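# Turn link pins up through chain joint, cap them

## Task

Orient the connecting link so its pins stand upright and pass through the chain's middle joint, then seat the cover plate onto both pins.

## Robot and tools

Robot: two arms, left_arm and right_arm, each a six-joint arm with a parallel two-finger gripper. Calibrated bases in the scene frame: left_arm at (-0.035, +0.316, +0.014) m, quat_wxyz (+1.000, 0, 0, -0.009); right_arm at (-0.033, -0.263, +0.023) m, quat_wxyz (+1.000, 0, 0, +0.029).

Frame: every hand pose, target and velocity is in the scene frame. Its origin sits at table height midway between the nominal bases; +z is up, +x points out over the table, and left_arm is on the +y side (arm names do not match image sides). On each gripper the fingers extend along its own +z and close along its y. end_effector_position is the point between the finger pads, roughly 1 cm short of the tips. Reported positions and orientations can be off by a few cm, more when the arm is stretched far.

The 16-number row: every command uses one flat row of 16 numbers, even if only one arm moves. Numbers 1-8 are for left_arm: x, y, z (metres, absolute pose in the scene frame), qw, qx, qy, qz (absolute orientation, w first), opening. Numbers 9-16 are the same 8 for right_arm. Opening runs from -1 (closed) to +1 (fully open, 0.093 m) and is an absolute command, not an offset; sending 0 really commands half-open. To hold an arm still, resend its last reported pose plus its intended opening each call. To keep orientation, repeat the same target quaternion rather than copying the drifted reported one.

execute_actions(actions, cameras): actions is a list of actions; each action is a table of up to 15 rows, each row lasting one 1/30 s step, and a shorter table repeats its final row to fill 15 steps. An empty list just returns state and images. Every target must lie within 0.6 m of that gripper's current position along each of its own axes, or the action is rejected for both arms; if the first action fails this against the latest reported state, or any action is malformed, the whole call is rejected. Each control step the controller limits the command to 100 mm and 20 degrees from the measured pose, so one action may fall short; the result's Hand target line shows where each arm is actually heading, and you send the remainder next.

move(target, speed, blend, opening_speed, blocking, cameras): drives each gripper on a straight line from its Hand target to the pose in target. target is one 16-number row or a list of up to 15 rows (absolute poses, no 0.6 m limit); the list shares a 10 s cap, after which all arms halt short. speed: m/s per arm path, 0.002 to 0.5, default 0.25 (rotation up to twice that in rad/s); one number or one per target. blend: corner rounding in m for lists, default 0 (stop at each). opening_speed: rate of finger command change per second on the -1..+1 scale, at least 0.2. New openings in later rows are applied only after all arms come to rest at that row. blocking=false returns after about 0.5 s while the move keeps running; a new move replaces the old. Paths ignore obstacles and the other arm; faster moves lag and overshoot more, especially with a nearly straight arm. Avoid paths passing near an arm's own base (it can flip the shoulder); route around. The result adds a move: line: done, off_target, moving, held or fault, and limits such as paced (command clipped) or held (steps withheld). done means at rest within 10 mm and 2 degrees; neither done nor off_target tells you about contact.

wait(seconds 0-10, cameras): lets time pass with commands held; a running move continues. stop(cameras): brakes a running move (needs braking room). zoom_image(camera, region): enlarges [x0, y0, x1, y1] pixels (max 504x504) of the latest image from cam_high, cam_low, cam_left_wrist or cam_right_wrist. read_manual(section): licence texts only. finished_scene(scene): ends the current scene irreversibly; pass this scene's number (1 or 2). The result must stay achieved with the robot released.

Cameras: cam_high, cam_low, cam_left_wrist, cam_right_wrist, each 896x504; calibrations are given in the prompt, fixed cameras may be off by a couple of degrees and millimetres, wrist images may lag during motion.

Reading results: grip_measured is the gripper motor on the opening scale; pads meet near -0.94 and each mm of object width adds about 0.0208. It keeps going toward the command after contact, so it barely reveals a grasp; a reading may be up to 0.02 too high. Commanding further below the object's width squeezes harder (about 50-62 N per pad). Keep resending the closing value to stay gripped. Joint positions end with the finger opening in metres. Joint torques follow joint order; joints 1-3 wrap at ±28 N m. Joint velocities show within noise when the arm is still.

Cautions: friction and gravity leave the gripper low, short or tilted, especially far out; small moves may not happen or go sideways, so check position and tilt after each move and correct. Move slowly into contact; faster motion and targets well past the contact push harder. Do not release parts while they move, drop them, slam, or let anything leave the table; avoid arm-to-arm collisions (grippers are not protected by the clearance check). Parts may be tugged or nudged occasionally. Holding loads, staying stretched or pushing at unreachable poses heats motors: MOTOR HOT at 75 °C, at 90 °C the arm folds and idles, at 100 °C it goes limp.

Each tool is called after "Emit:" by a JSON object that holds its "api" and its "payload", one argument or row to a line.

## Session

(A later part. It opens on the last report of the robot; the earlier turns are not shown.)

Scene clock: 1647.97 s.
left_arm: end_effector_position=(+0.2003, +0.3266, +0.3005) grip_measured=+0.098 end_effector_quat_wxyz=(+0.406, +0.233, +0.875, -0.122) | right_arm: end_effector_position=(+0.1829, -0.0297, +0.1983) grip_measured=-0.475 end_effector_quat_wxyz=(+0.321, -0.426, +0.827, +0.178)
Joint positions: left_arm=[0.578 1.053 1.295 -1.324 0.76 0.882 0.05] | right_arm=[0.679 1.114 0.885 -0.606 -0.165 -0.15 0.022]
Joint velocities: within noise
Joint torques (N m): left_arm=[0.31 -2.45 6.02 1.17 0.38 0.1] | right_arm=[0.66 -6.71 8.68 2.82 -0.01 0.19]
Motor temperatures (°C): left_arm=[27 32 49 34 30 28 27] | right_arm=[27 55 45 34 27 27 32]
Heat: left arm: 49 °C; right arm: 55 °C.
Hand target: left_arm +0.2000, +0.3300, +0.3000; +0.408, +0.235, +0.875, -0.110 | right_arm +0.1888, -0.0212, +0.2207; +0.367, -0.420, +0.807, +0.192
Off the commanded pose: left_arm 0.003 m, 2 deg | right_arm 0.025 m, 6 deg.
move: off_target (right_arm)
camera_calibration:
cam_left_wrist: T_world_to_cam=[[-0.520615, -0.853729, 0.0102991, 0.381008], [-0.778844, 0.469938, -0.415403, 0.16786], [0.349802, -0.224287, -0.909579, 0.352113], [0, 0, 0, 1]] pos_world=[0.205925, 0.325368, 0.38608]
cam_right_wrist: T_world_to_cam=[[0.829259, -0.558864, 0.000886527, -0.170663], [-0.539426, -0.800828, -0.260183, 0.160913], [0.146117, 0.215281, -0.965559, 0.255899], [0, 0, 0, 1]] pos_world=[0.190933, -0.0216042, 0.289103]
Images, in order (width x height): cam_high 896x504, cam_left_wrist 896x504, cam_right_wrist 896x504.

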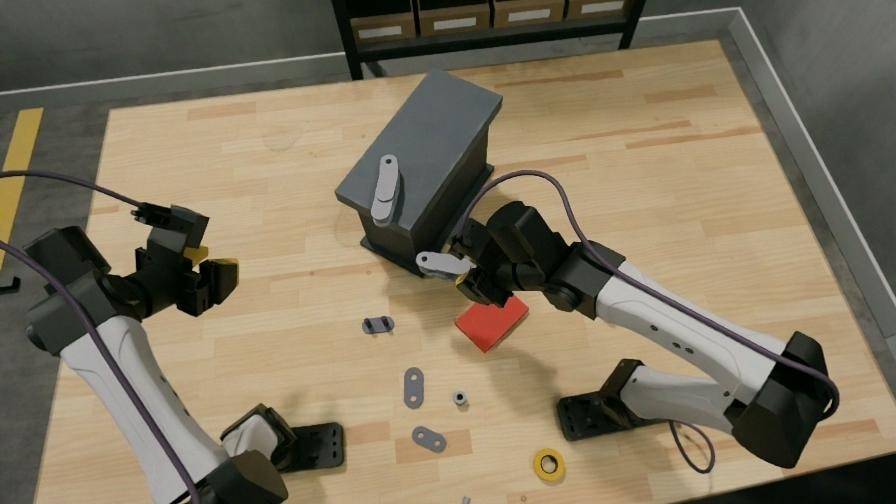

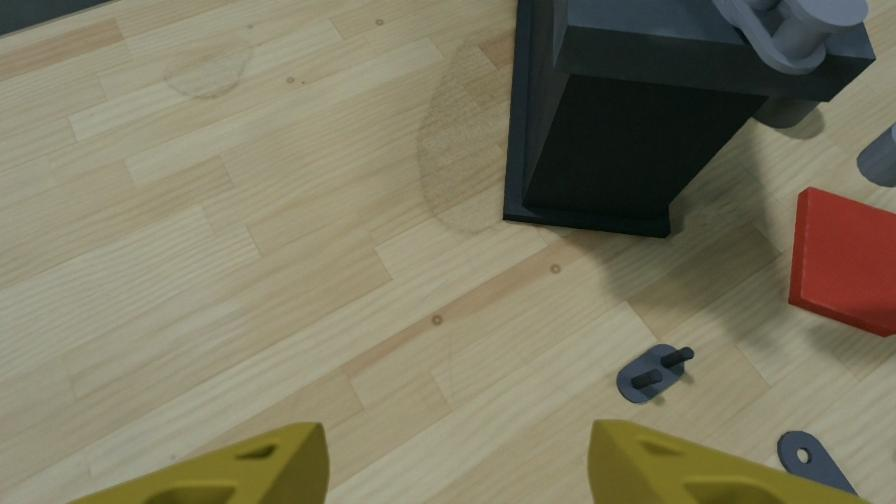

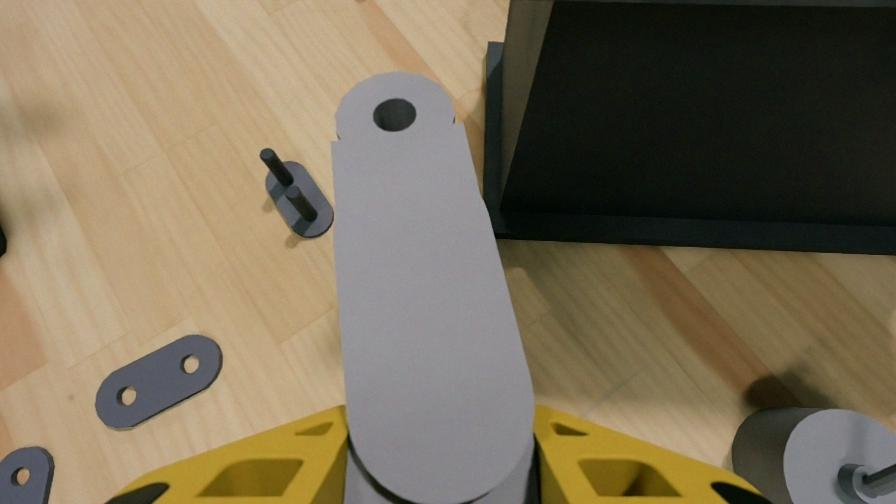

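Emit:
{"api": "move", "payload": {
  "target": [
    [0.20,0.33,0.30,0.408,0.2345,0.8754,-0.1094,0.1,0.185,0.02,0.17,0.3418,-0.5752,0.6855,0.2868,-0.55]
  ],
  "speed": 0.05,
  "cameras": ["cam_high","cam_left_wrist","cam_right_wrist"]
}}

Scene clock: 1671.80 s.
left_arm: end_effector_position=(+0.2003, +0.3266, +0.3005) grip_measured=+0.098 end_effector_quat_wxyz=(+0.406, +0.233, +0.875, -0.122) | right_arm: end_effector_position=(+0.1788, +0.0116, +0.1573) grip_measured=-0.476 end_effector_quat_wxyz=(+0.311, -0.573, +0.707, +0.273)
Joint positions: left_arm=[0.578 1.053 1.295 -1.324 0.76 0.882 0.05] | right_arm=[0.607 1.307 0.799 -0.357 -0.53 -0.497 0.022]
Joint velocities: within noise
Joint torques (N m): left_arm=[0.21 -2.45 6.02 1.19 0.37 0.1] | right_arm=[-0.94 -5.63 8.38 2.6 -0.57 0.06]
Motor temperatures (°C): left_arm=[27 32 49 34 30 28 27] | right_arm=[27 48 46 40 27 27 32]
Heat: left arm: 49 °C; right arm: 48 °C.
Hand target: left_arm +0.2000, +0.3300, +0.3000; +0.408, +0.235, +0.876, -0.110 | right_arm +0.1844, +0.0191, +0.1704; +0.341, -0.576, +0.686, +0.286
Off the commanded pose: left_arm 0.003 m, 2 deg | right_arm 0.016 m, 5 deg.
move: off_target (right_arm)
camera_calibration:
cam_left_wrist: T_world_to_cam=[[-0.520615, -0.853729, 0.0102991, 0.381008], [-0.778844, 0.469938, -0.415403, 0.16786], [0.349802, -0.224287, -0.909579, 0.352113], [0, 0, 0, 1]] pos_world=[0.205925, 0.325368, 0.38608]
cam_right_wrist: T_world_to_cam=[[0.984102, -0.177493, -0.00624008, -0.175161], [-0.167948, -0.918602, -0.35772, 0.13135], [0.0577607, 0.353081, -0.933808, 0.217268], [0, 0, 0, 1]] pos_world=[0.181887, 0.0128552, 0.24878]
Images, in order (width x height): cam_high 896x504, cam_left_wrist 896x504, cam_right_wrist 896x504.

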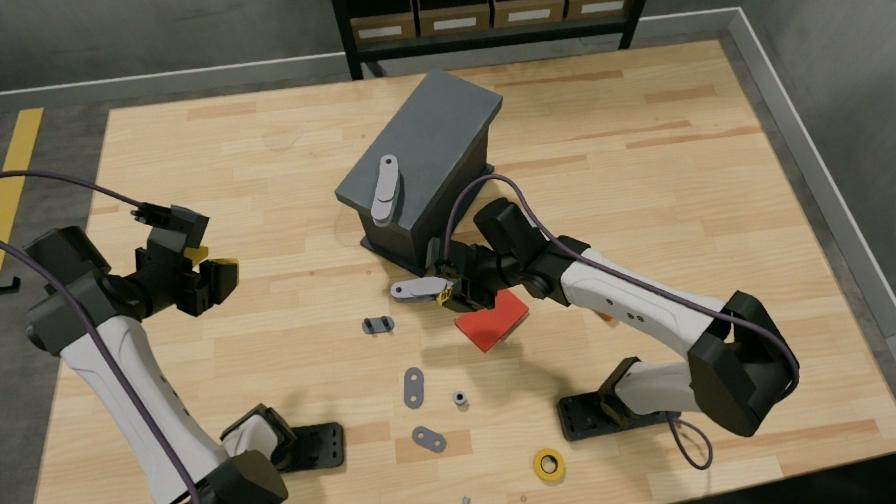

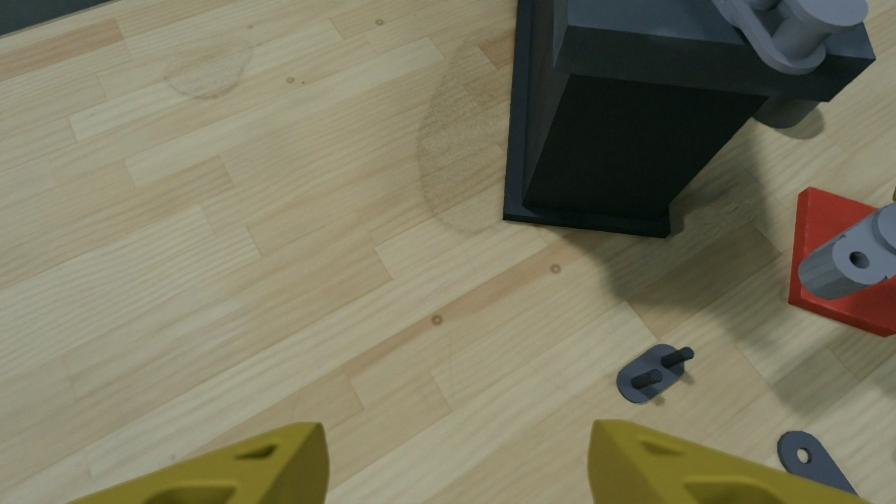

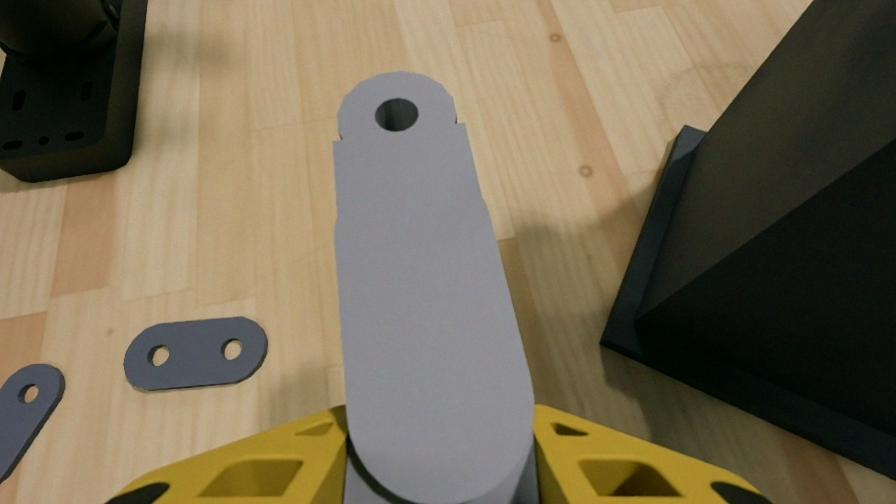

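Emit:
{"api": "move", "payload": {
  "target": [
    [0.20,0.33,0.30,0.408,0.2345,0.8754,-0.1094,0.1,0.182,0.060,0.100,0.3468,-0.5710,0.6914,0.2820,-0.55]
  ],
  "speed": 0.05,
  "cameras": ["cam_high","cam_left_wrist","cam_right_wrist"]
}}

Scene clock: 1685.40 s.
left_arm: end_effector_position=(+0.2003, +0.3266, +0.3005) grip_measured=+0.098 end_effector_quat_wxyz=(+0.406, +0.233, +0.875, -0.122) | right_arm: end_effector_position=(+0.1769, +0.0488, +0.0877) grip_measured=-0.476 end_effector_quat_wxyz=(+0.316, -0.571, +0.707, +0.271)
Joint positions: left_arm=[0.578 1.053 1.295 -1.324 0.76 0.882 0.05] | right_arm=[0.726 1.531 0.66 0.062 -0.445 -0.394 0.022]
Joint velocities: within noise
Joint torques (N m): left_arm=[0.27 -2.41 6.01 1.17 0.39 0.1] | right_arm=[0.64 -6.67 7.43 2.79 -0.16 0.19]
Motor temperatures (°C): left_arm=[27 32 49 34 30 28 27] | right_arm=[27 46 46 41 27 27 32]
Heat: left arm: 49 °C; right arm: 46 °C.
Hand target: left_arm +0.2000, +0.3300, +0.3000; +0.408, +0.235, +0.876, -0.110 | right_arm +0.1814, +0.0593, +0.1005; +0.345, -0.571, +0.690, +0.281
Off the commanded pose: left_arm 0.003 m, 2 deg | right_arm 0.017 m, 4 deg.
move: off_target (right_arm)
camera_calibration:
cam_left_wrist: T_world_to_cam=[[-0.520615, -0.853729, 0.0102991, 0.381008], [-0.778844, 0.469938, -0.415403, 0.16786], [0.349802, -0.224287, -0.909579, 0.352113], [0, 0, 0, 1]] pos_world=[0.205925, 0.325368, 0.38608]
cam_right_wrist: T_world_to_cam=[[0.982927, -0.183998, 0.000132457, -0.167155], [-0.171453, -0.916168, -0.362271, 0.14127], [0.0667786, 0.356063, -0.932073, 0.137313], [0, 0, 0, 1]] pos_world=[0.179353, 0.049779, 0.179186]
Images, in order (width x height): cam_high 896x504, cam_left_wrist 896x504, cam_right_wrist 896x504.

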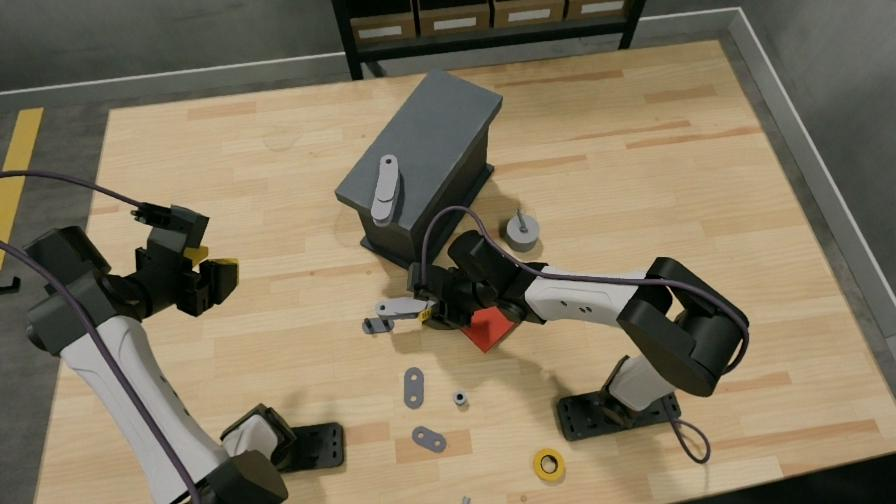

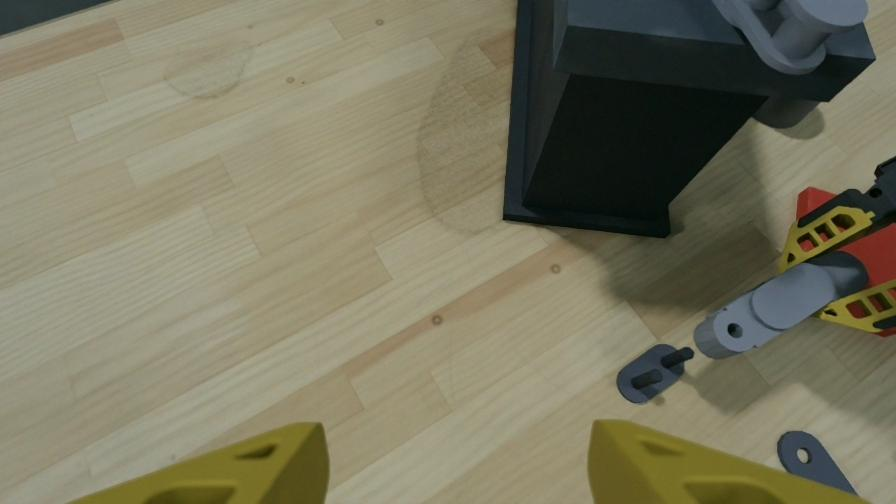

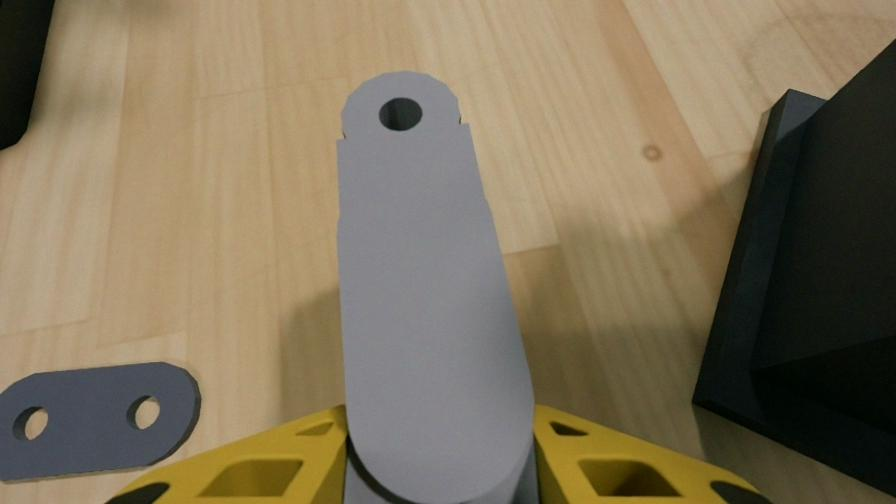

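Emit:
{"api": "move", "payload": {
  "target": [
    [0.20,0.33,0.30,0.408,0.2345,0.8754,-0.1094,0.1,0.184,0.067,0.088,0.3468,-0.5710,0.6914,0.2820,-0.55]
  ],
  "speed": 0.04,
  "cameras": ["cam_left_wrist","cam_right_wrist"]
}}

Emit:
{"api": "zoom_image", "payload": {
  "camera": "cam_left_wrist",
  "region": [560, 250, 840, 450]
}}

Emit:
{"api": "zoom_image", "payload": {
  "camera": "cam_right_wrist",
  "region": [300, 30, 500, 170]
}}

Scene clock: 1711.13 s.
left_arm: end_effector_position=(+0.2003, +0.3266, +0.3005) grip_measured=+0.098 end_effector_quat_wxyz=(+0.406, +0.233, +0.875, -0.122) | right_arm: end_effector_position=(+0.1795, +0.0562, +0.0762) grip_measured=-0.476 end_effector_quat_wxyz=(+0.317, -0.571, +0.707, +0.271)
Joint positions: left_arm=[0.578 1.053 1.295 -1.324 0.76 0.882 0.05] | right_arm=[0.738 1.592 0.66 0.128 -0.436 -0.384 0.022]
Joint velocities: within noise
Joint torques (N m): left_arm=[0.28 -2.48 6.09 1.18 0.39 0.09] | right_arm=[0.57 -6.99 7.02 2.83 -0.21 0.21]
Motor temperatures (°C): left_arm=[27 32 49 34 30 28 27] | right_arm=[27 44 44 44 27 27 32]
Heat: left arm: 49 °C; right arm: 44 °C.
Hand target: left_arm +0.2000, +0.3300, +0.3000; +0.408, +0.235, +0.876, -0.110 | right_arm +0.1835, +0.0664, +0.0886; +0.345, -0.571, +0.690, +0.281
Off the commanded pose: left_arm 0.003 m, 2 deg | right_arm 0.017 m, 4 deg.
move: off_target (right_arm)
camera_calibration:
cam_left_wrist: T_world_to_cam=[[-0.520615, -0.853729, 0.0102991, 0.381008], [-0.778844, 0.469938, -0.415403, 0.16786], [0.349802, -0.224287, -0.909579, 0.352113], [0, 0, 0, 1]] pos_world=[0.205925, 0.325368, 0.38608]
cam_right_wrist: T_world_to_cam=[[0.98293, -0.183974, 0.00137511, -0.168461], [-0.170941, -0.916005, -0.362923, 0.144189], [0.0680283, 0.356493, -0.931818, 0.123486], [0, 0, 0, 1]] pos_world=[0.181832, 0.0570634, 0.167628]
Images, in order (width x height): cam_left_wrist 896x504, cam_right_wrist 896x504.

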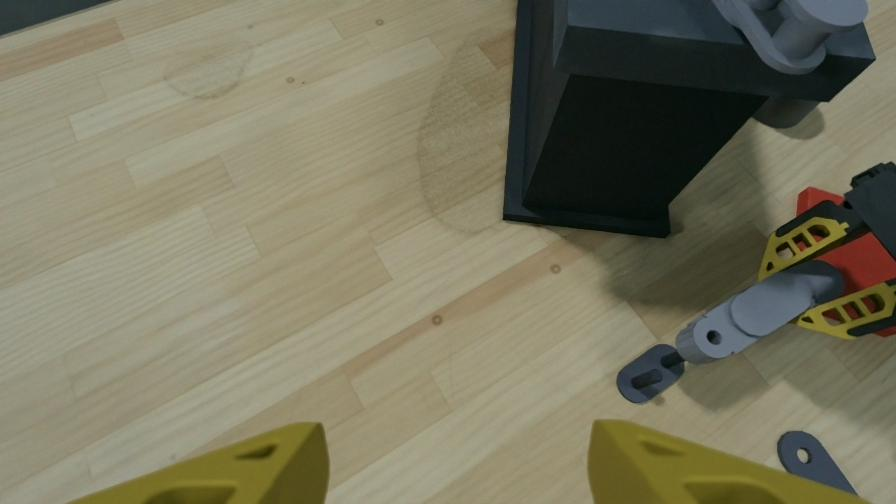

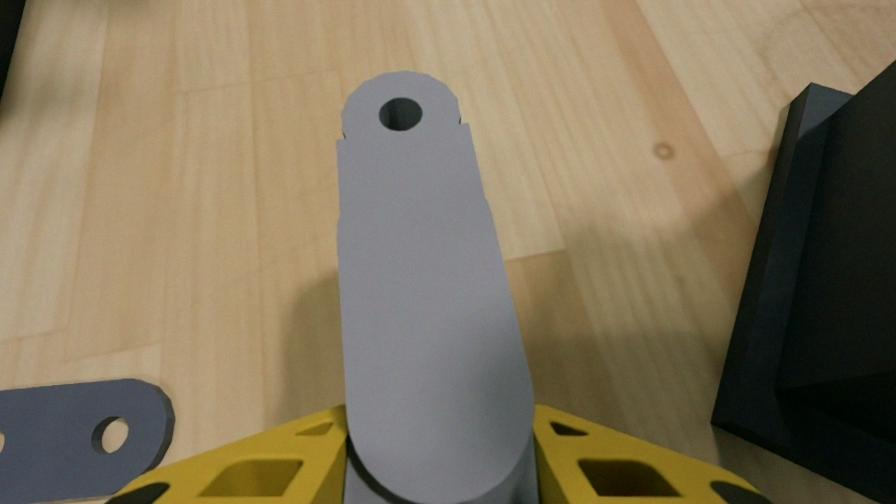

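Scaled by 1.800 from the camera's 896x504 image, which has a finer 1280x720 frame.

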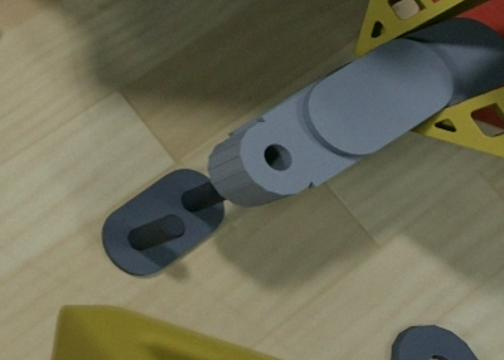

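Scaled by 2.520 from the camera's 896x504 image, which has a finer 1280x720 frame.

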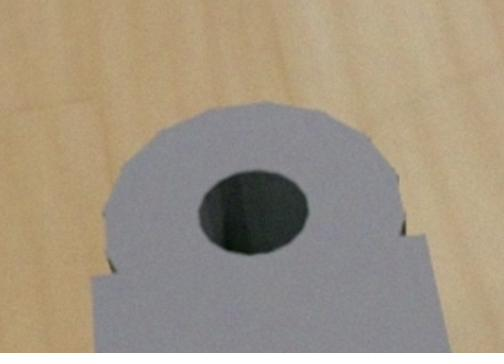

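Emit:
{"api": "move", "payload": {
  "target": [
    [0.24,0.30,0.25,0.4226,0.5417,0.6455,-0.3236,0.1,0.184,0.067,0.088,0.3468,-0.5710,0.6914,0.2820,-0.55],
    [0.25,0.225,0.11,0.3119,0.6540,0.3404,-0.5993,0.1,0.184,0.067,0.088,0.3468,-0.5710,0.6914,0.2820,-0.55]
  ],
  "speed": 0.25,
  "blend": 0.03,
  "cameras": ["cam_high","cam_left_wrist"]
}}

Scene clock: 1748.77 s.
left_arm: end_effector_position=(+0.2485, +0.2247, +0.1101) grip_measured=+0.098 end_effector_quat_wxyz=(+0.255, +0.593, +0.610, -0.460) | right_arm: end_effector_position=(+0.1797, +0.0563, +0.0763) grip_measured=-0.476 end_effector_quat_wxyz=(+0.317, -0.571, +0.707, +0.271)
Joint positions: left_arm=[0.183 2.086 1.374 -1.553 0.948 2.076 0.05] | right_arm=[0.738 1.592 0.66 0.129 -0.435 -0.383 0.022]
Joint velocities: within noise
Joint torques (N m): left_arm=[-1.03 -7.65 6.3 -0.81 0.38 0.11] | right_arm=[0.64 -6.99 6.95 2.81 -0.23 0.21]
Motor temperatures (°C): left_arm=[27 32 48 33 30 28 27] | right_arm=[27 43 43 46 26 27 33]
Heat: left arm: 48 °C; right arm: 46 °C.
Hand target: left_arm +0.2501, +0.2246, +0.1100; +0.251, +0.603, +0.605, -0.455 | right_arm +0.1835, +0.0664, +0.0886; +0.345, -0.570, +0.690, +0.281
Off the commanded pose: left_arm 0.002 m, 36 deg; orientation clipped | right_arm 0.016 m, 4 deg.
joint sent to its limit (left arm) — joint 6 (wrist roll), upper limit. The joint targets are off in orientation, not in position.
move: off_target (left_arm, right_arm); limits=paced
camera_calibration:
cam_left_wrist: T_world_to_cam=[[-0.960448, 0.138688, 0.241466, 0.181904], [-0.0292311, 0.812141, -0.582729, -0.0705788], [-0.276922, -0.566739, -0.775964, 0.357178], [0, 0, 0, 1]] pos_world=[0.271557, 0.234519, 0.192106]
Images, in order (width x height): cam_high 896x504, cam_left_wrist 896x504.

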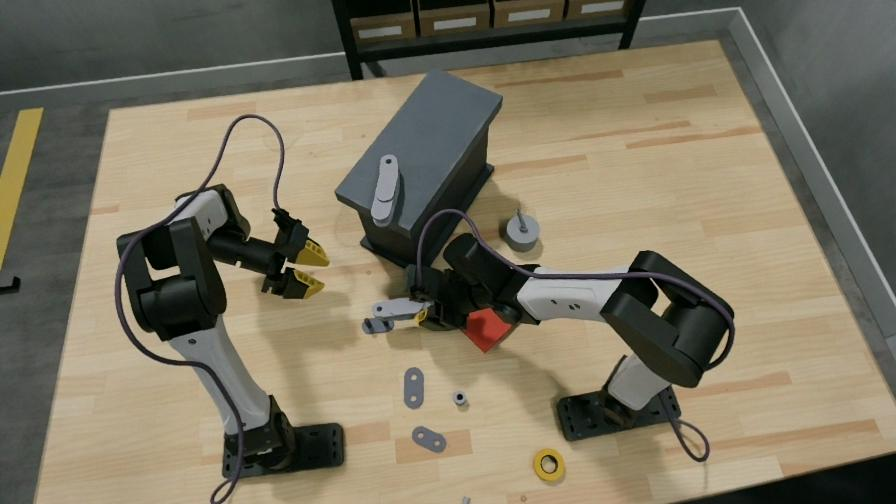

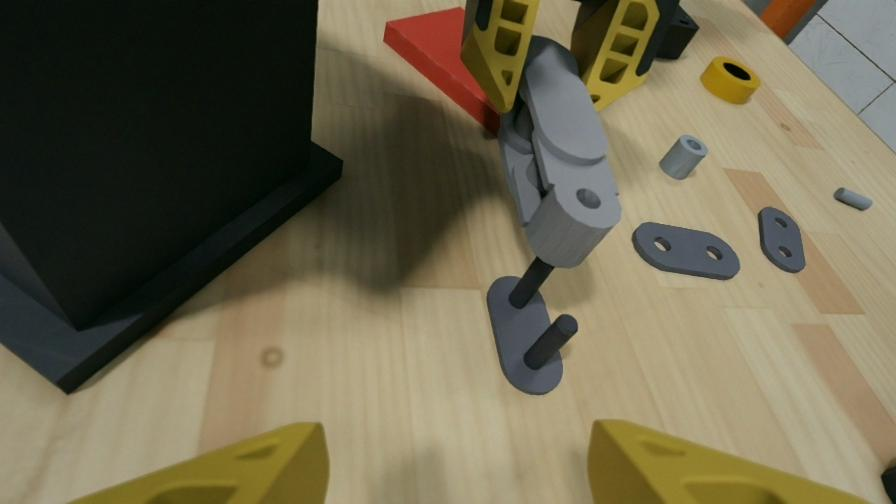

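Emit:
{"api": "zoom_image", "payload": {
  "camera": "cam_left_wrist",
  "region": [460, 150, 660, 410]
}}

Scaled by 1.938 from the camera's 896x504 image, which has a finer 1280x720 frame.

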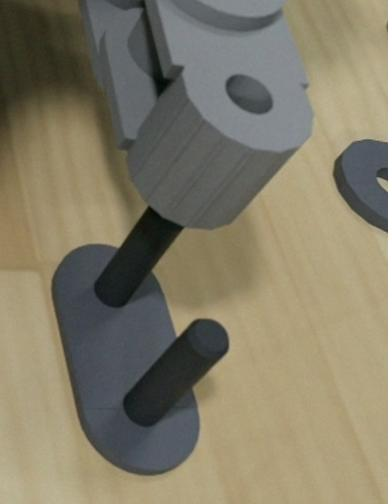

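Emit:
{"api": "move", "payload": {
  "target": [
    [0.25,0.225,0.11,0.251,0.603,0.605,-0.455,0.1,0.1838,0.067,0.080,0.3468,-0.5710,0.6914,0.2820,-0.55]
  ],
  "speed": 0.03,
  "cameras": ["cam_left_wrist"]
}}

Emit:
{"api": "zoom_image", "payload": {
  "camera": "cam_left_wrist",
  "region": [460, 150, 660, 410]
}}

Scene clock: 1803.33 s.
left_arm: end_effector_position=(+0.2484, +0.2248, +0.1100) grip_measured=+0.098 end_effector_quat_wxyz=(+0.254, +0.593, +0.610, -0.459) | right_arm: end_effector_position=(+0.1792, +0.0556, +0.0675) grip_measured=-0.476 end_effector_quat_wxyz=(+0.316, -0.571, +0.708, +0.271)
Joint positions: left_arm=[0.183 2.086 1.374 -1.553 0.947 2.076 0.05] | right_arm=[0.738 1.617 0.642 0.169 -0.435 -0.383 0.022]
Joint velocities: within noise
Joint torques (N m): left_arm=[-0.84 -7.73 6.27 -0.82 0.37 0.11] | right_arm=[0.66 -7.21 7.08 2.83 -0.26 0.19]
Motor temperatures (°C): left_arm=[27 38 47 31 30 28 27] | right_arm=[27 43 43 49 26 27 33]
Heat: left arm: 47 °C; right arm: 49 °C.
Hand target: left_arm +0.2500, +0.2250, +0.1100; +0.251, +0.603, +0.605, -0.455 | right_arm +0.1832, +0.0663, +0.0804; +0.345, -0.571, +0.690, +0.281
Off the commanded pose: left_arm 0.002 m, 1 deg | right_arm 0.018 m, 4 deg.
joint sent to its limit (left arm) — joint 6 (wrist roll), upper limit. The joint targets still meet the commanded pose.
move: off_target (right_arm)
camera_calibration:
cam_left_wrist: T_world_to_cam=[[-0.960311, 0.139183, 0.241726, 0.181633], [-0.0287202, 0.812667, -0.582021, -0.071052], [-0.27745, -0.565863, -0.776415, 0.35709], [0, 0, 0, 1]] pos_world=[0.271458, 0.234525, 0.19199]
Images, in order (width x height): cam_left_wrist 896x504.

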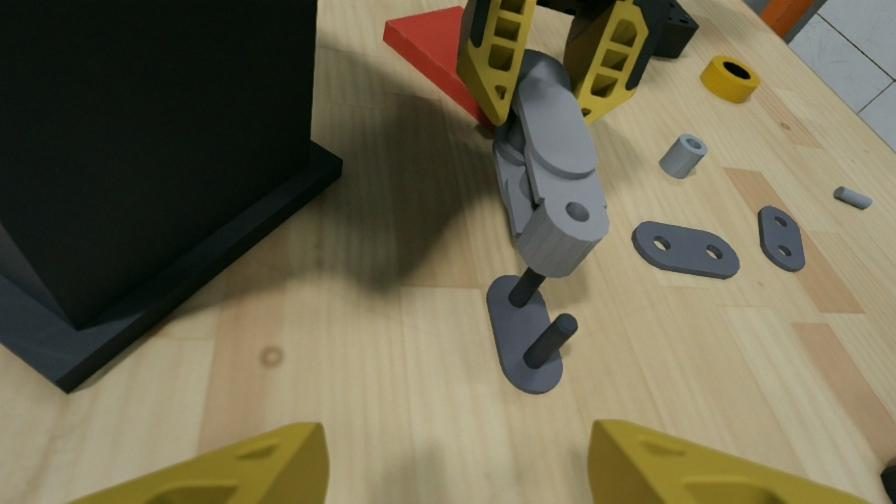

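Scaled by 1.938 from the camera's 896x504 image, which has a finer 1280x720 frame.

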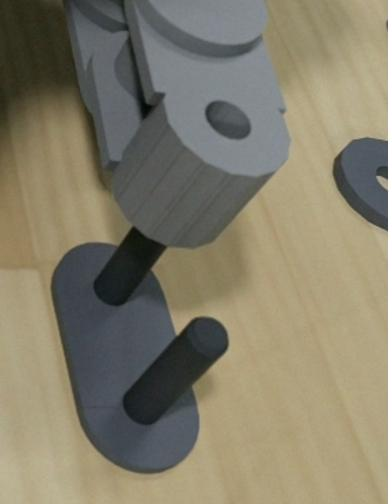

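Emit:
{"api": "move", "payload": {
  "target": [
    [0.25,0.225,0.11,0.251,0.603,0.605,-0.455,0.1,0.1838,0.0685,0.072,0.3468,-0.5710,0.6914,0.2820,-0.55]
  ],
  "speed": 0.03,
  "cameras": ["cam_left_wrist"]
}}

Emit:
{"api": "zoom_image", "payload": {
  "camera": "cam_left_wrist",
  "region": [460, 150, 660, 410]
}}

Scene clock: 1815.03 s.
left_arm: end_effector_position=(+0.2483, +0.2249, +0.1100) grip_measured=+0.098 end_effector_quat_wxyz=(+0.254, +0.593, +0.610, -0.459) | right_arm: end_effector_position=(+0.1810, +0.0588, +0.0623) grip_measured=-0.476 end_effector_quat_wxyz=(+0.321, -0.570, +0.705, +0.272)
Joint positions: left_arm=[0.183 2.086 1.374 -1.553 0.947 2.076 0.05] | right_arm=[0.741 1.647 0.636 0.219 -0.434 -0.38 0.022]
Joint velocities: within noise
Joint torques (N m): left_arm=[-0.88 -7.68 6.32 -0.82 0.37 0.12] | right_arm=[0.77 -6.98 6.54 2.76 -0.19 0.18]
Motor temperatures (°C): left_arm=[27 38 47 31 30 28 27] | right_arm=[27 44 43 49 26 27 33]
Heat: left arm: 47 °C; right arm: 49 °C.
Hand target: left_arm +0.2500, +0.2250, +0.1100; +0.251, +0.603, +0.605, -0.455 | right_arm +0.1833, +0.0680, +0.0724; +0.345, -0.570, +0.690, +0.281
Off the commanded pose: left_arm 0.002 m, 1 deg | right_arm 0.014 m, 4 deg.
joint sent to its limit (left arm) — joint 6 (wrist roll), upper limit. The joint targets still meet the commanded pose.
move: off_target (right_arm)
camera_calibration:
cam_left_wrist: T_world_to_cam=[[-0.960321, 0.139534, 0.241485, 0.181551], [-0.0282193, 0.812794, -0.581867, -0.0712721], [-0.277467, -0.565593, -0.776606, 0.35703], [0, 0, 0, 1]] pos_world=[0.2714, 0.234531, 0.191959]
Images, in order (width x height): cam_left_wrist 896x504.

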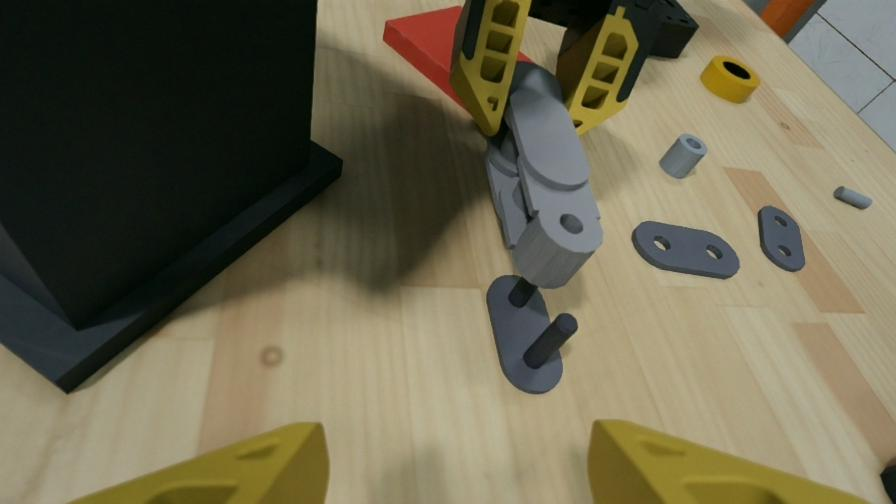

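Scaled by 1.938 from the camera's 896x504 image, which has a finer 1280x720 frame.

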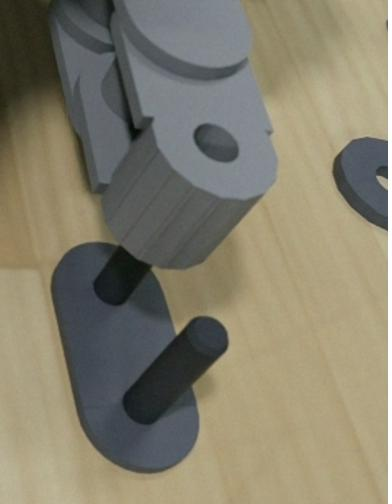

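Emit:
{"api": "move", "payload": {
  "target": [
    [0.25,0.225,0.11,0.251,0.603,0.605,-0.455,0.1,0.1825,0.0665,0.064,0.3468,-0.5710,0.6914,0.2820,-0.55]
  ],
  "speed": 0.03,
  "cameras": ["cam_left_wrist"]
}}

Emit:
{"api": "zoom_image", "payload": {
  "camera": "cam_left_wrist",
  "region": [460, 150, 660, 410]
}}

Scene clock: 1826.90 s.
left_arm: end_effector_position=(+0.2483, +0.2249, +0.1100) grip_measured=+0.098 end_effector_quat_wxyz=(+0.254, +0.593, +0.610, -0.459) | right_arm: end_effector_position=(+0.1822, +0.0600, +0.0587) grip_measured=-0.476 end_effector_quat_wxyz=(+0.331, -0.570, +0.701, +0.273)
Joint positions: left_arm=[0.183 2.086 1.374 -1.553 0.947 2.076 0.05] | right_arm=[0.741 1.666 0.616 0.28 -0.434 -0.379 0.022]
Joint velocities: within noise
Joint torques (N m): left_arm=[-0.9 -7.75 6.28 -0.82 0.35 0.11] | right_arm=[0.64 -6.84 6.24 2.6 -0.2 0.14]
Motor temperatures (°C): left_arm=[27 39 46 31 30 28 27] | right_arm=[27 43 43 49 26 27 33]
Heat: left arm: 46 °C; right arm: 49 °C.
Hand target: left_arm +0.2500, +0.2250, +0.1100; +0.251, +0.603, +0.605, -0.455 | right_arm +0.1822, +0.0663, +0.0641; +0.345, -0.570, +0.690, +0.281
Off the commanded pose: left_arm 0.002 m, 1 deg | right_arm 0.008 m, 2 deg.
joint sent to its limit (left arm) — joint 6 (wrist roll), upper limit. The joint targets still meet the commanded pose.
move: done
camera_calibration:
cam_left_wrist: T_world_to_cam=[[-0.960321, 0.139534, 0.241485, 0.181551], [-0.0282193, 0.812794, -0.581867, -0.0712721], [-0.277467, -0.565593, -0.776606, 0.35703], [0, 0, 0, 1]] pos_world=[0.2714, 0.234531, 0.191959]
Images, in order (width x height): cam_left_wrist 896x504.

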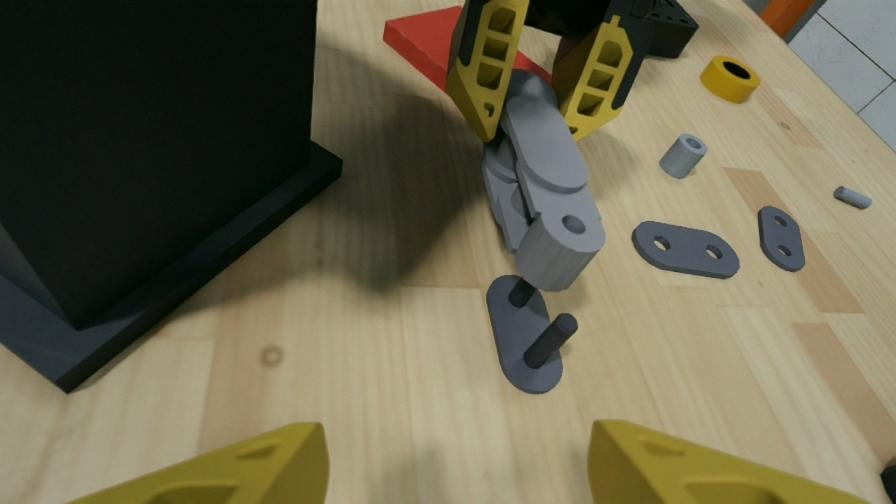

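Scaled by 1.938 from the camera's 896x504 image, which has a finer 1280x720 frame.

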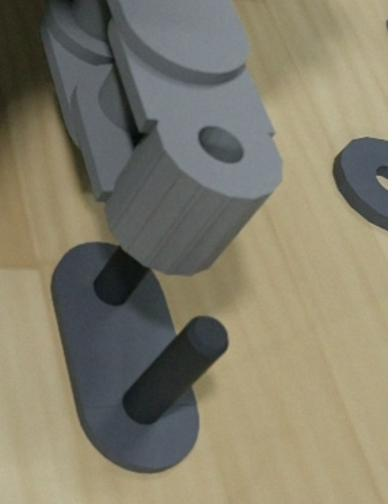

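Emit:
{"api": "move", "payload": {
  "target": [
    [0.25,0.225,0.11,0.251,0.603,0.605,-0.455,0.1,0.1815,0.0645,0.082,0.3468,-0.5710,0.6914,0.2820,-0.55],
    [0.22,0.27,0.14,0.4739,0.5175,0.5648,-0.4343,0.1,0.1815,0.0645,0.082,0.3468,-0.5710,0.6914,0.2820,-0.55],
    [0.185,0.26,0.11,0.4739,0.5175,0.5648,-0.4343,0.1,0.1815,0.0645,0.082,0.3468,-0.5710,0.6914,0.2820,-0.55]
  ],
  "speed": [0.04,0.15,0.15],
  "cameras": ["cam_left_wrist","cam_high"]
}}

Scene clock: 1841.63 s.
left_arm: end_effector_position=(+0.1858, +0.2581, +0.1091) grip_measured=+0.098 end_effector_quat_wxyz=(+0.431, +0.476, +0.671, -0.372) | right_arm: end_effector_position=(+0.1767, +0.0544, +0.0596) grip_measured=-0.476 end_effector_quat_wxyz=(+0.316, -0.570, +0.708, +0.272)
Joint positions: left_arm=[0.497 1.682 0.762 -1.209 1.142 2.077 0.05] | right_arm=[0.741 1.635 0.616 0.216 -0.434 -0.379 0.022]
Joint velocities: within noise
Joint torques (N m): left_arm=[0.31 -6.26 3.51 -0.44 0.56 0.1] | right_arm=[0.36 -9.99 8.27 2.25 -0.26 0.14]
Motor temperatures (°C): left_arm=[27 39 46 31 30 28 27] | right_arm=[27 44 43 48 26 27 33]
Heat: left arm: 46 °C; right arm: 48 °C.
Hand target: left_arm +0.1853, +0.2593, +0.1100; +0.436, +0.482, +0.669, -0.361 | right_arm +0.1812, +0.0642, +0.0819; +0.346, -0.570, +0.690, +0.282
Off the commanded pose: left_arm 0.002 m, 16 deg | right_arm 0.025 m, 4 deg.
joint sent to its limit (left arm) — joint 6 (wrist roll), upper limit. The joint targets are off in orientation, not in position.
move: off_target (left_arm, right_arm)
camera_calibration:
cam_left_wrist: T_world_to_cam=[[-0.962692, -0.261357, 0.0701157, 0.239692], [-0.236294, 0.685669, -0.688493, -0.0174666], [0.131866, -0.679375, -0.721845, 0.305114], [0, 0, 0, 1]] pos_world=[0.186388, 0.281908, 0.191413]
Images, in order (width x height): cam_high 896x504, cam_left_wrist 896x504.

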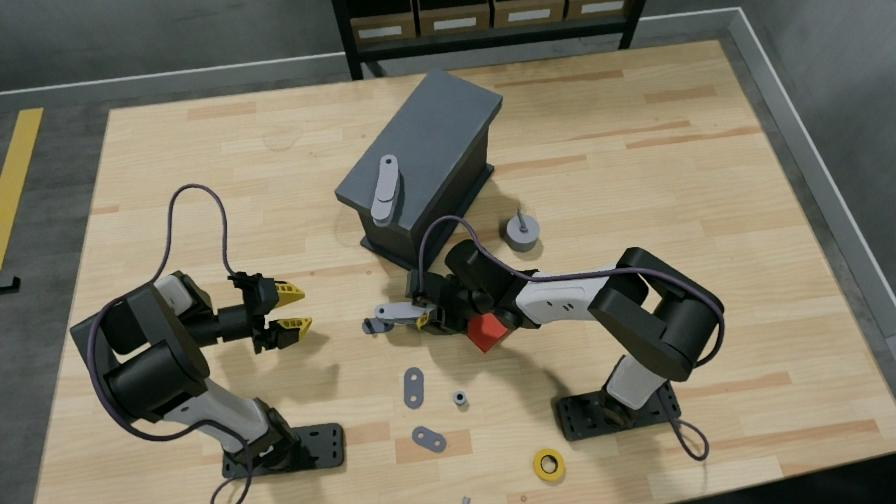

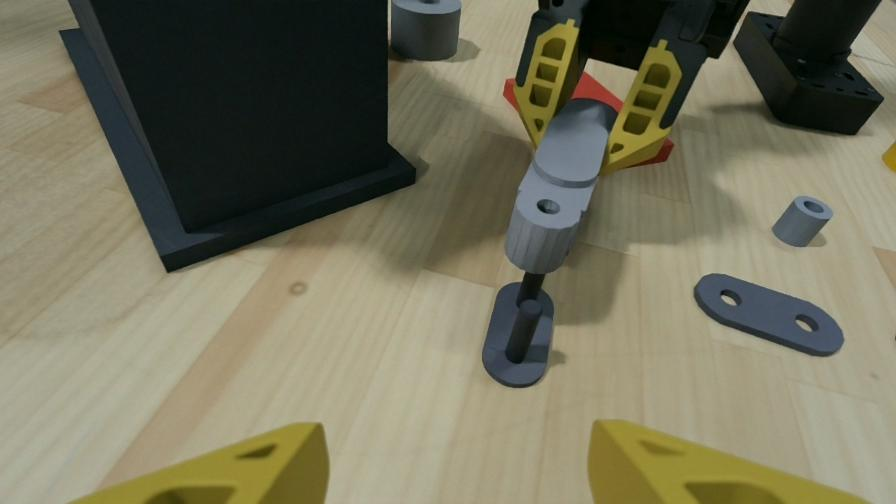

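Emit:
{"api": "zoom_image", "payload": {
  "camera": "cam_left_wrist",
  "region": [440, 160, 640, 420]
}}

Scaled by 1.938 from the camera's 896x504 image, which has a finer 1280x720 frame.

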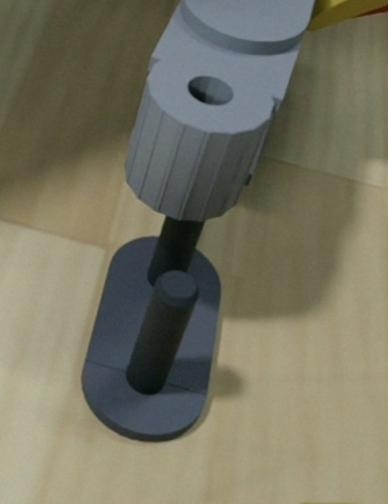

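Emit:
{"api": "execute_actions", "payload": {
  "actions": [],
  "cameras": ["cam_right_wrist","cam_left_wrist"]
}}

Scene clock: 1899.67 s.
left_arm: end_effector_position=(+0.1860, +0.2583, +0.1090) grip_measured=+0.098 end_effector_quat_wxyz=(+0.431, +0.476, +0.671, -0.371) | right_arm: end_effector_position=(+0.1767, +0.0544, +0.0596) grip_measured=-0.476 end_effector_quat_wxyz=(+0.316, -0.570, +0.708, +0.272)
Joint positions: left_arm=[0.497 1.682 0.762 -1.207 1.142 2.077 0.05] | right_arm=[0.741 1.635 0.616 0.216 -0.434 -0.379 0.022]
Joint velocities: within noise
Joint torques (N m): left_arm=[0.32 -6.28 3.64 -0.44 0.56 0.09] | right_arm=[0.54 -10.06 8.29 2.25 -0.25 0.16]
Motor temperatures (°C): left_arm=[27 37 43 29 30 28 27] | right_arm=[27 51 45 46 26 27 33]
Heat: left arm: 43 °C; right arm: 51 °C.
Hand target: left_arm +0.1854, +0.2594, +0.1100; +0.436, +0.482, +0.669, -0.361 | right_arm +0.1812, +0.0642, +0.0819; +0.346, -0.570, +0.690, +0.282
Tool commands: left_gripper/opening=+0.1 right_gripper/opening=-0.55
Off the commanded pose: left_arm 0.002 m, 16 deg | right_arm 0.025 m, 4 deg.
camera_calibration:
cam_left_wrist: T_world_to_cam=[[-0.96271, -0.261785, 0.0682563, 0.240244], [-0.235391, 0.686185, -0.688289, -0.017904], [0.133347, -0.678689, -0.722218, 0.304751], [0, 0, 0, 1]] pos_world=[0.186433, 0.282009, 0.191376]
cam_right_wrist: T_world_to_cam=[[0.982677, -0.185328, -0.000335116, -0.165782], [-0.172767, -0.915421, -0.363533, 0.13641], [0.0670659, 0.357293, -0.931581, 0.109036], [0, 0, 0, 1]] pos_world=[0.179164, 0.0551905, 0.15111]
Images, in order (width x height): cam_left_wrist 896x504, cam_right_wrist 896x504.

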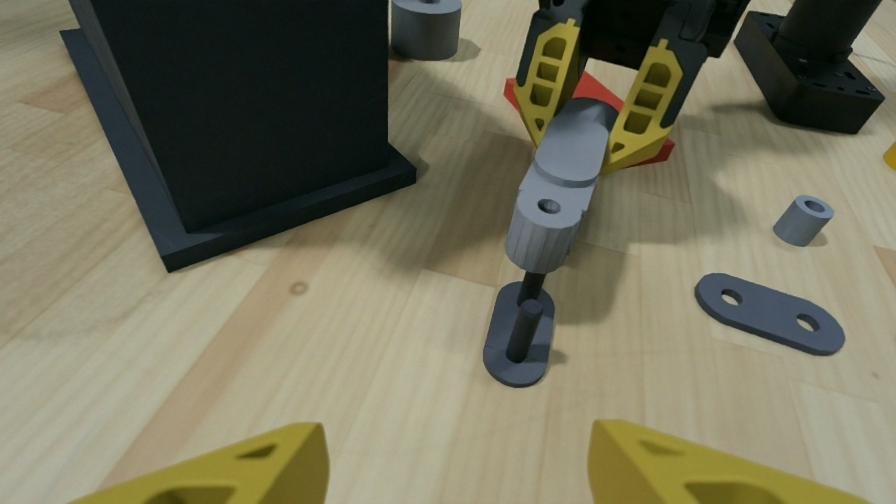

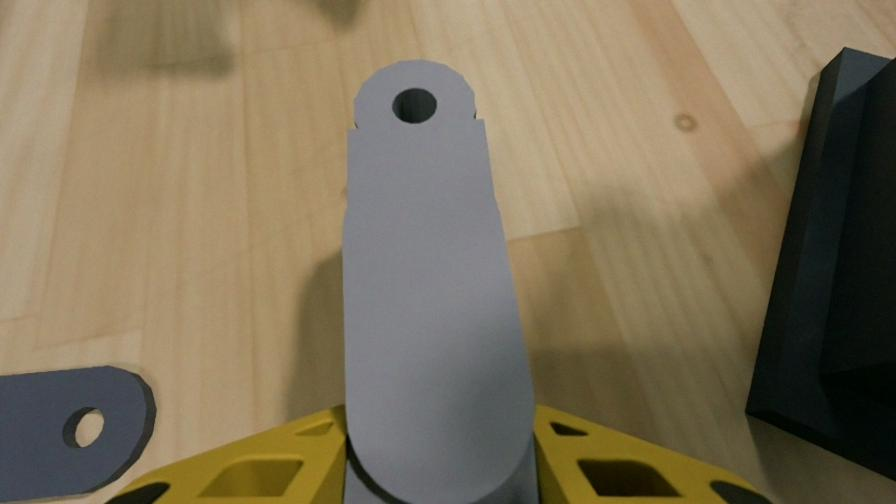

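Emit:
{"api": "move", "payload": {
  "target": [
    [0.185,0.26,0.11,0.436,0.482,0.669,-0.361,0.1,0.179,0.0655,0.094,0.3468,-0.5710,0.6914,0.2820,-0.55]
  ],
  "speed": 0.03,
  "cameras": ["cam_right_wrist","cam_left_wrist"]
}}

Emit:
{"api": "zoom_image", "payload": {
  "camera": "cam_left_wrist",
  "region": [440, 160, 640, 420]
}}

Scene clock: 1911.17 s.
left_arm: end_effector_position=(+0.1862, +0.2589, +0.1090) grip_measured=+0.098 end_effector_quat_wxyz=(+0.432, +0.475, +0.671, -0.370) | right_arm: end_effector_position=(+0.1686, +0.0491, +0.0636) grip_measured=-0.476 end_effector_quat_wxyz=(+0.302, -0.571, +0.714, +0.271)
Joint positions: left_arm=[0.5 1.682 0.762 -1.207 1.142 2.077 0.05] | right_arm=[0.748 1.59 0.616 0.141 -0.433 -0.375 0.022]
Joint velocities: within noise
Joint torques (N m): left_arm=[0.32 -6.37 3.59 -0.45 0.52 0.09] | right_arm=[0.66 -9.98 10.14 2.34 -0.15 0.21]
Motor temperatures (°C): left_arm=[27 37 43 29 30 28 27] | right_arm=[27 51 45 47 26 27 33]
Heat: left arm: 43 °C; right arm: 51 °C.
Hand target: left_arm +0.1851, +0.2600, +0.1100; +0.436, +0.482, +0.670, -0.360 | right_arm +0.1781, +0.0643, +0.0944; +0.346, -0.570, +0.690, +0.282
Off the commanded pose: left_arm 0.002 m, 1 deg | right_arm 0.036 m, 6 deg.
joint sent to its limit (left arm) — joint 6 (wrist roll), upper limit. The joint targets still meet the commanded pose.
move: off_target (right_arm)
camera_calibration:
cam_left_wrist: T_world_to_cam=[[-0.962007, -0.264355, 0.0682563, 0.241081], [-0.237222, 0.685554, -0.688289, -0.0177687], [0.135159, -0.678331, -0.722218, 0.304701], [0, 0, 0, 1]] pos_world=[0.186523, 0.282601, 0.191376]
cam_right_wrist: T_world_to_cam=[[0.982889, -0.183174, -0.0194192, -0.157705], [-0.178815, -0.923527, -0.339299, 0.131483], [0.0442167, 0.336965, -0.940478, 0.120613], [0, 0, 0, 1]] pos_world=[0.173184, 0.0518985, 0.154984]
Images, in order (width x height): cam_left_wrist 896x504, cam_right_wrist 896x504.

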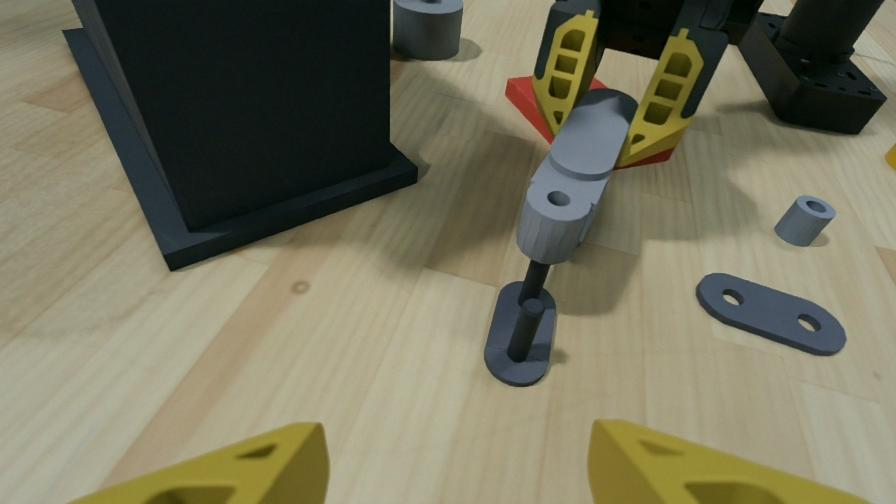

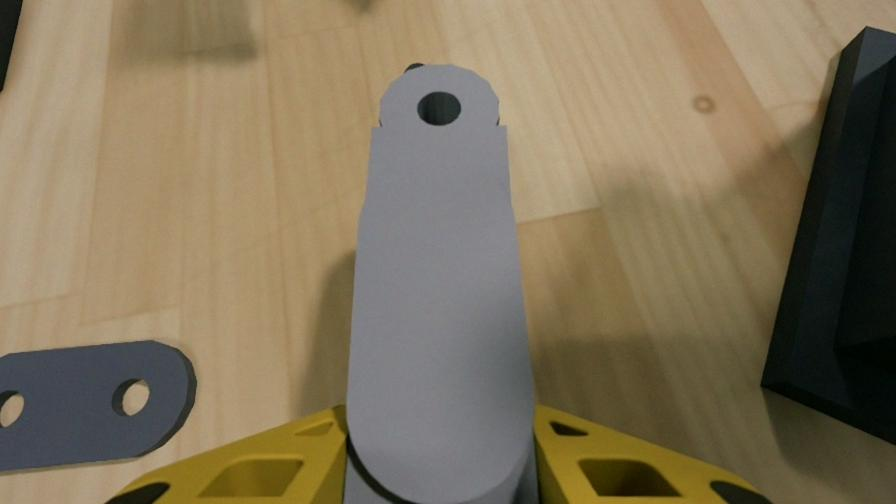

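Scaled by 1.938 from the camera's 896x504 image, which has a finer 1280x720 frame.

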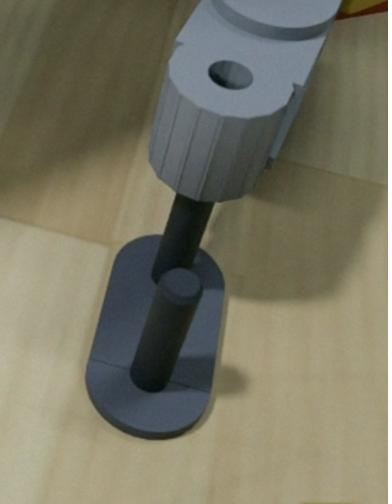

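Emit:
{"api": "zoom_image", "payload": {
  "camera": "cam_right_wrist",
  "region": [360, 40, 520, 140]
}}

Scaled by 3.150 from the camera's 896x504 image, which has a finer 1280x720 frame.

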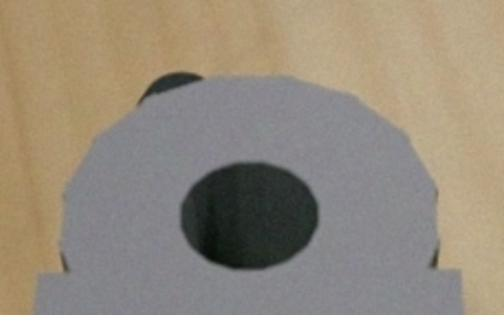

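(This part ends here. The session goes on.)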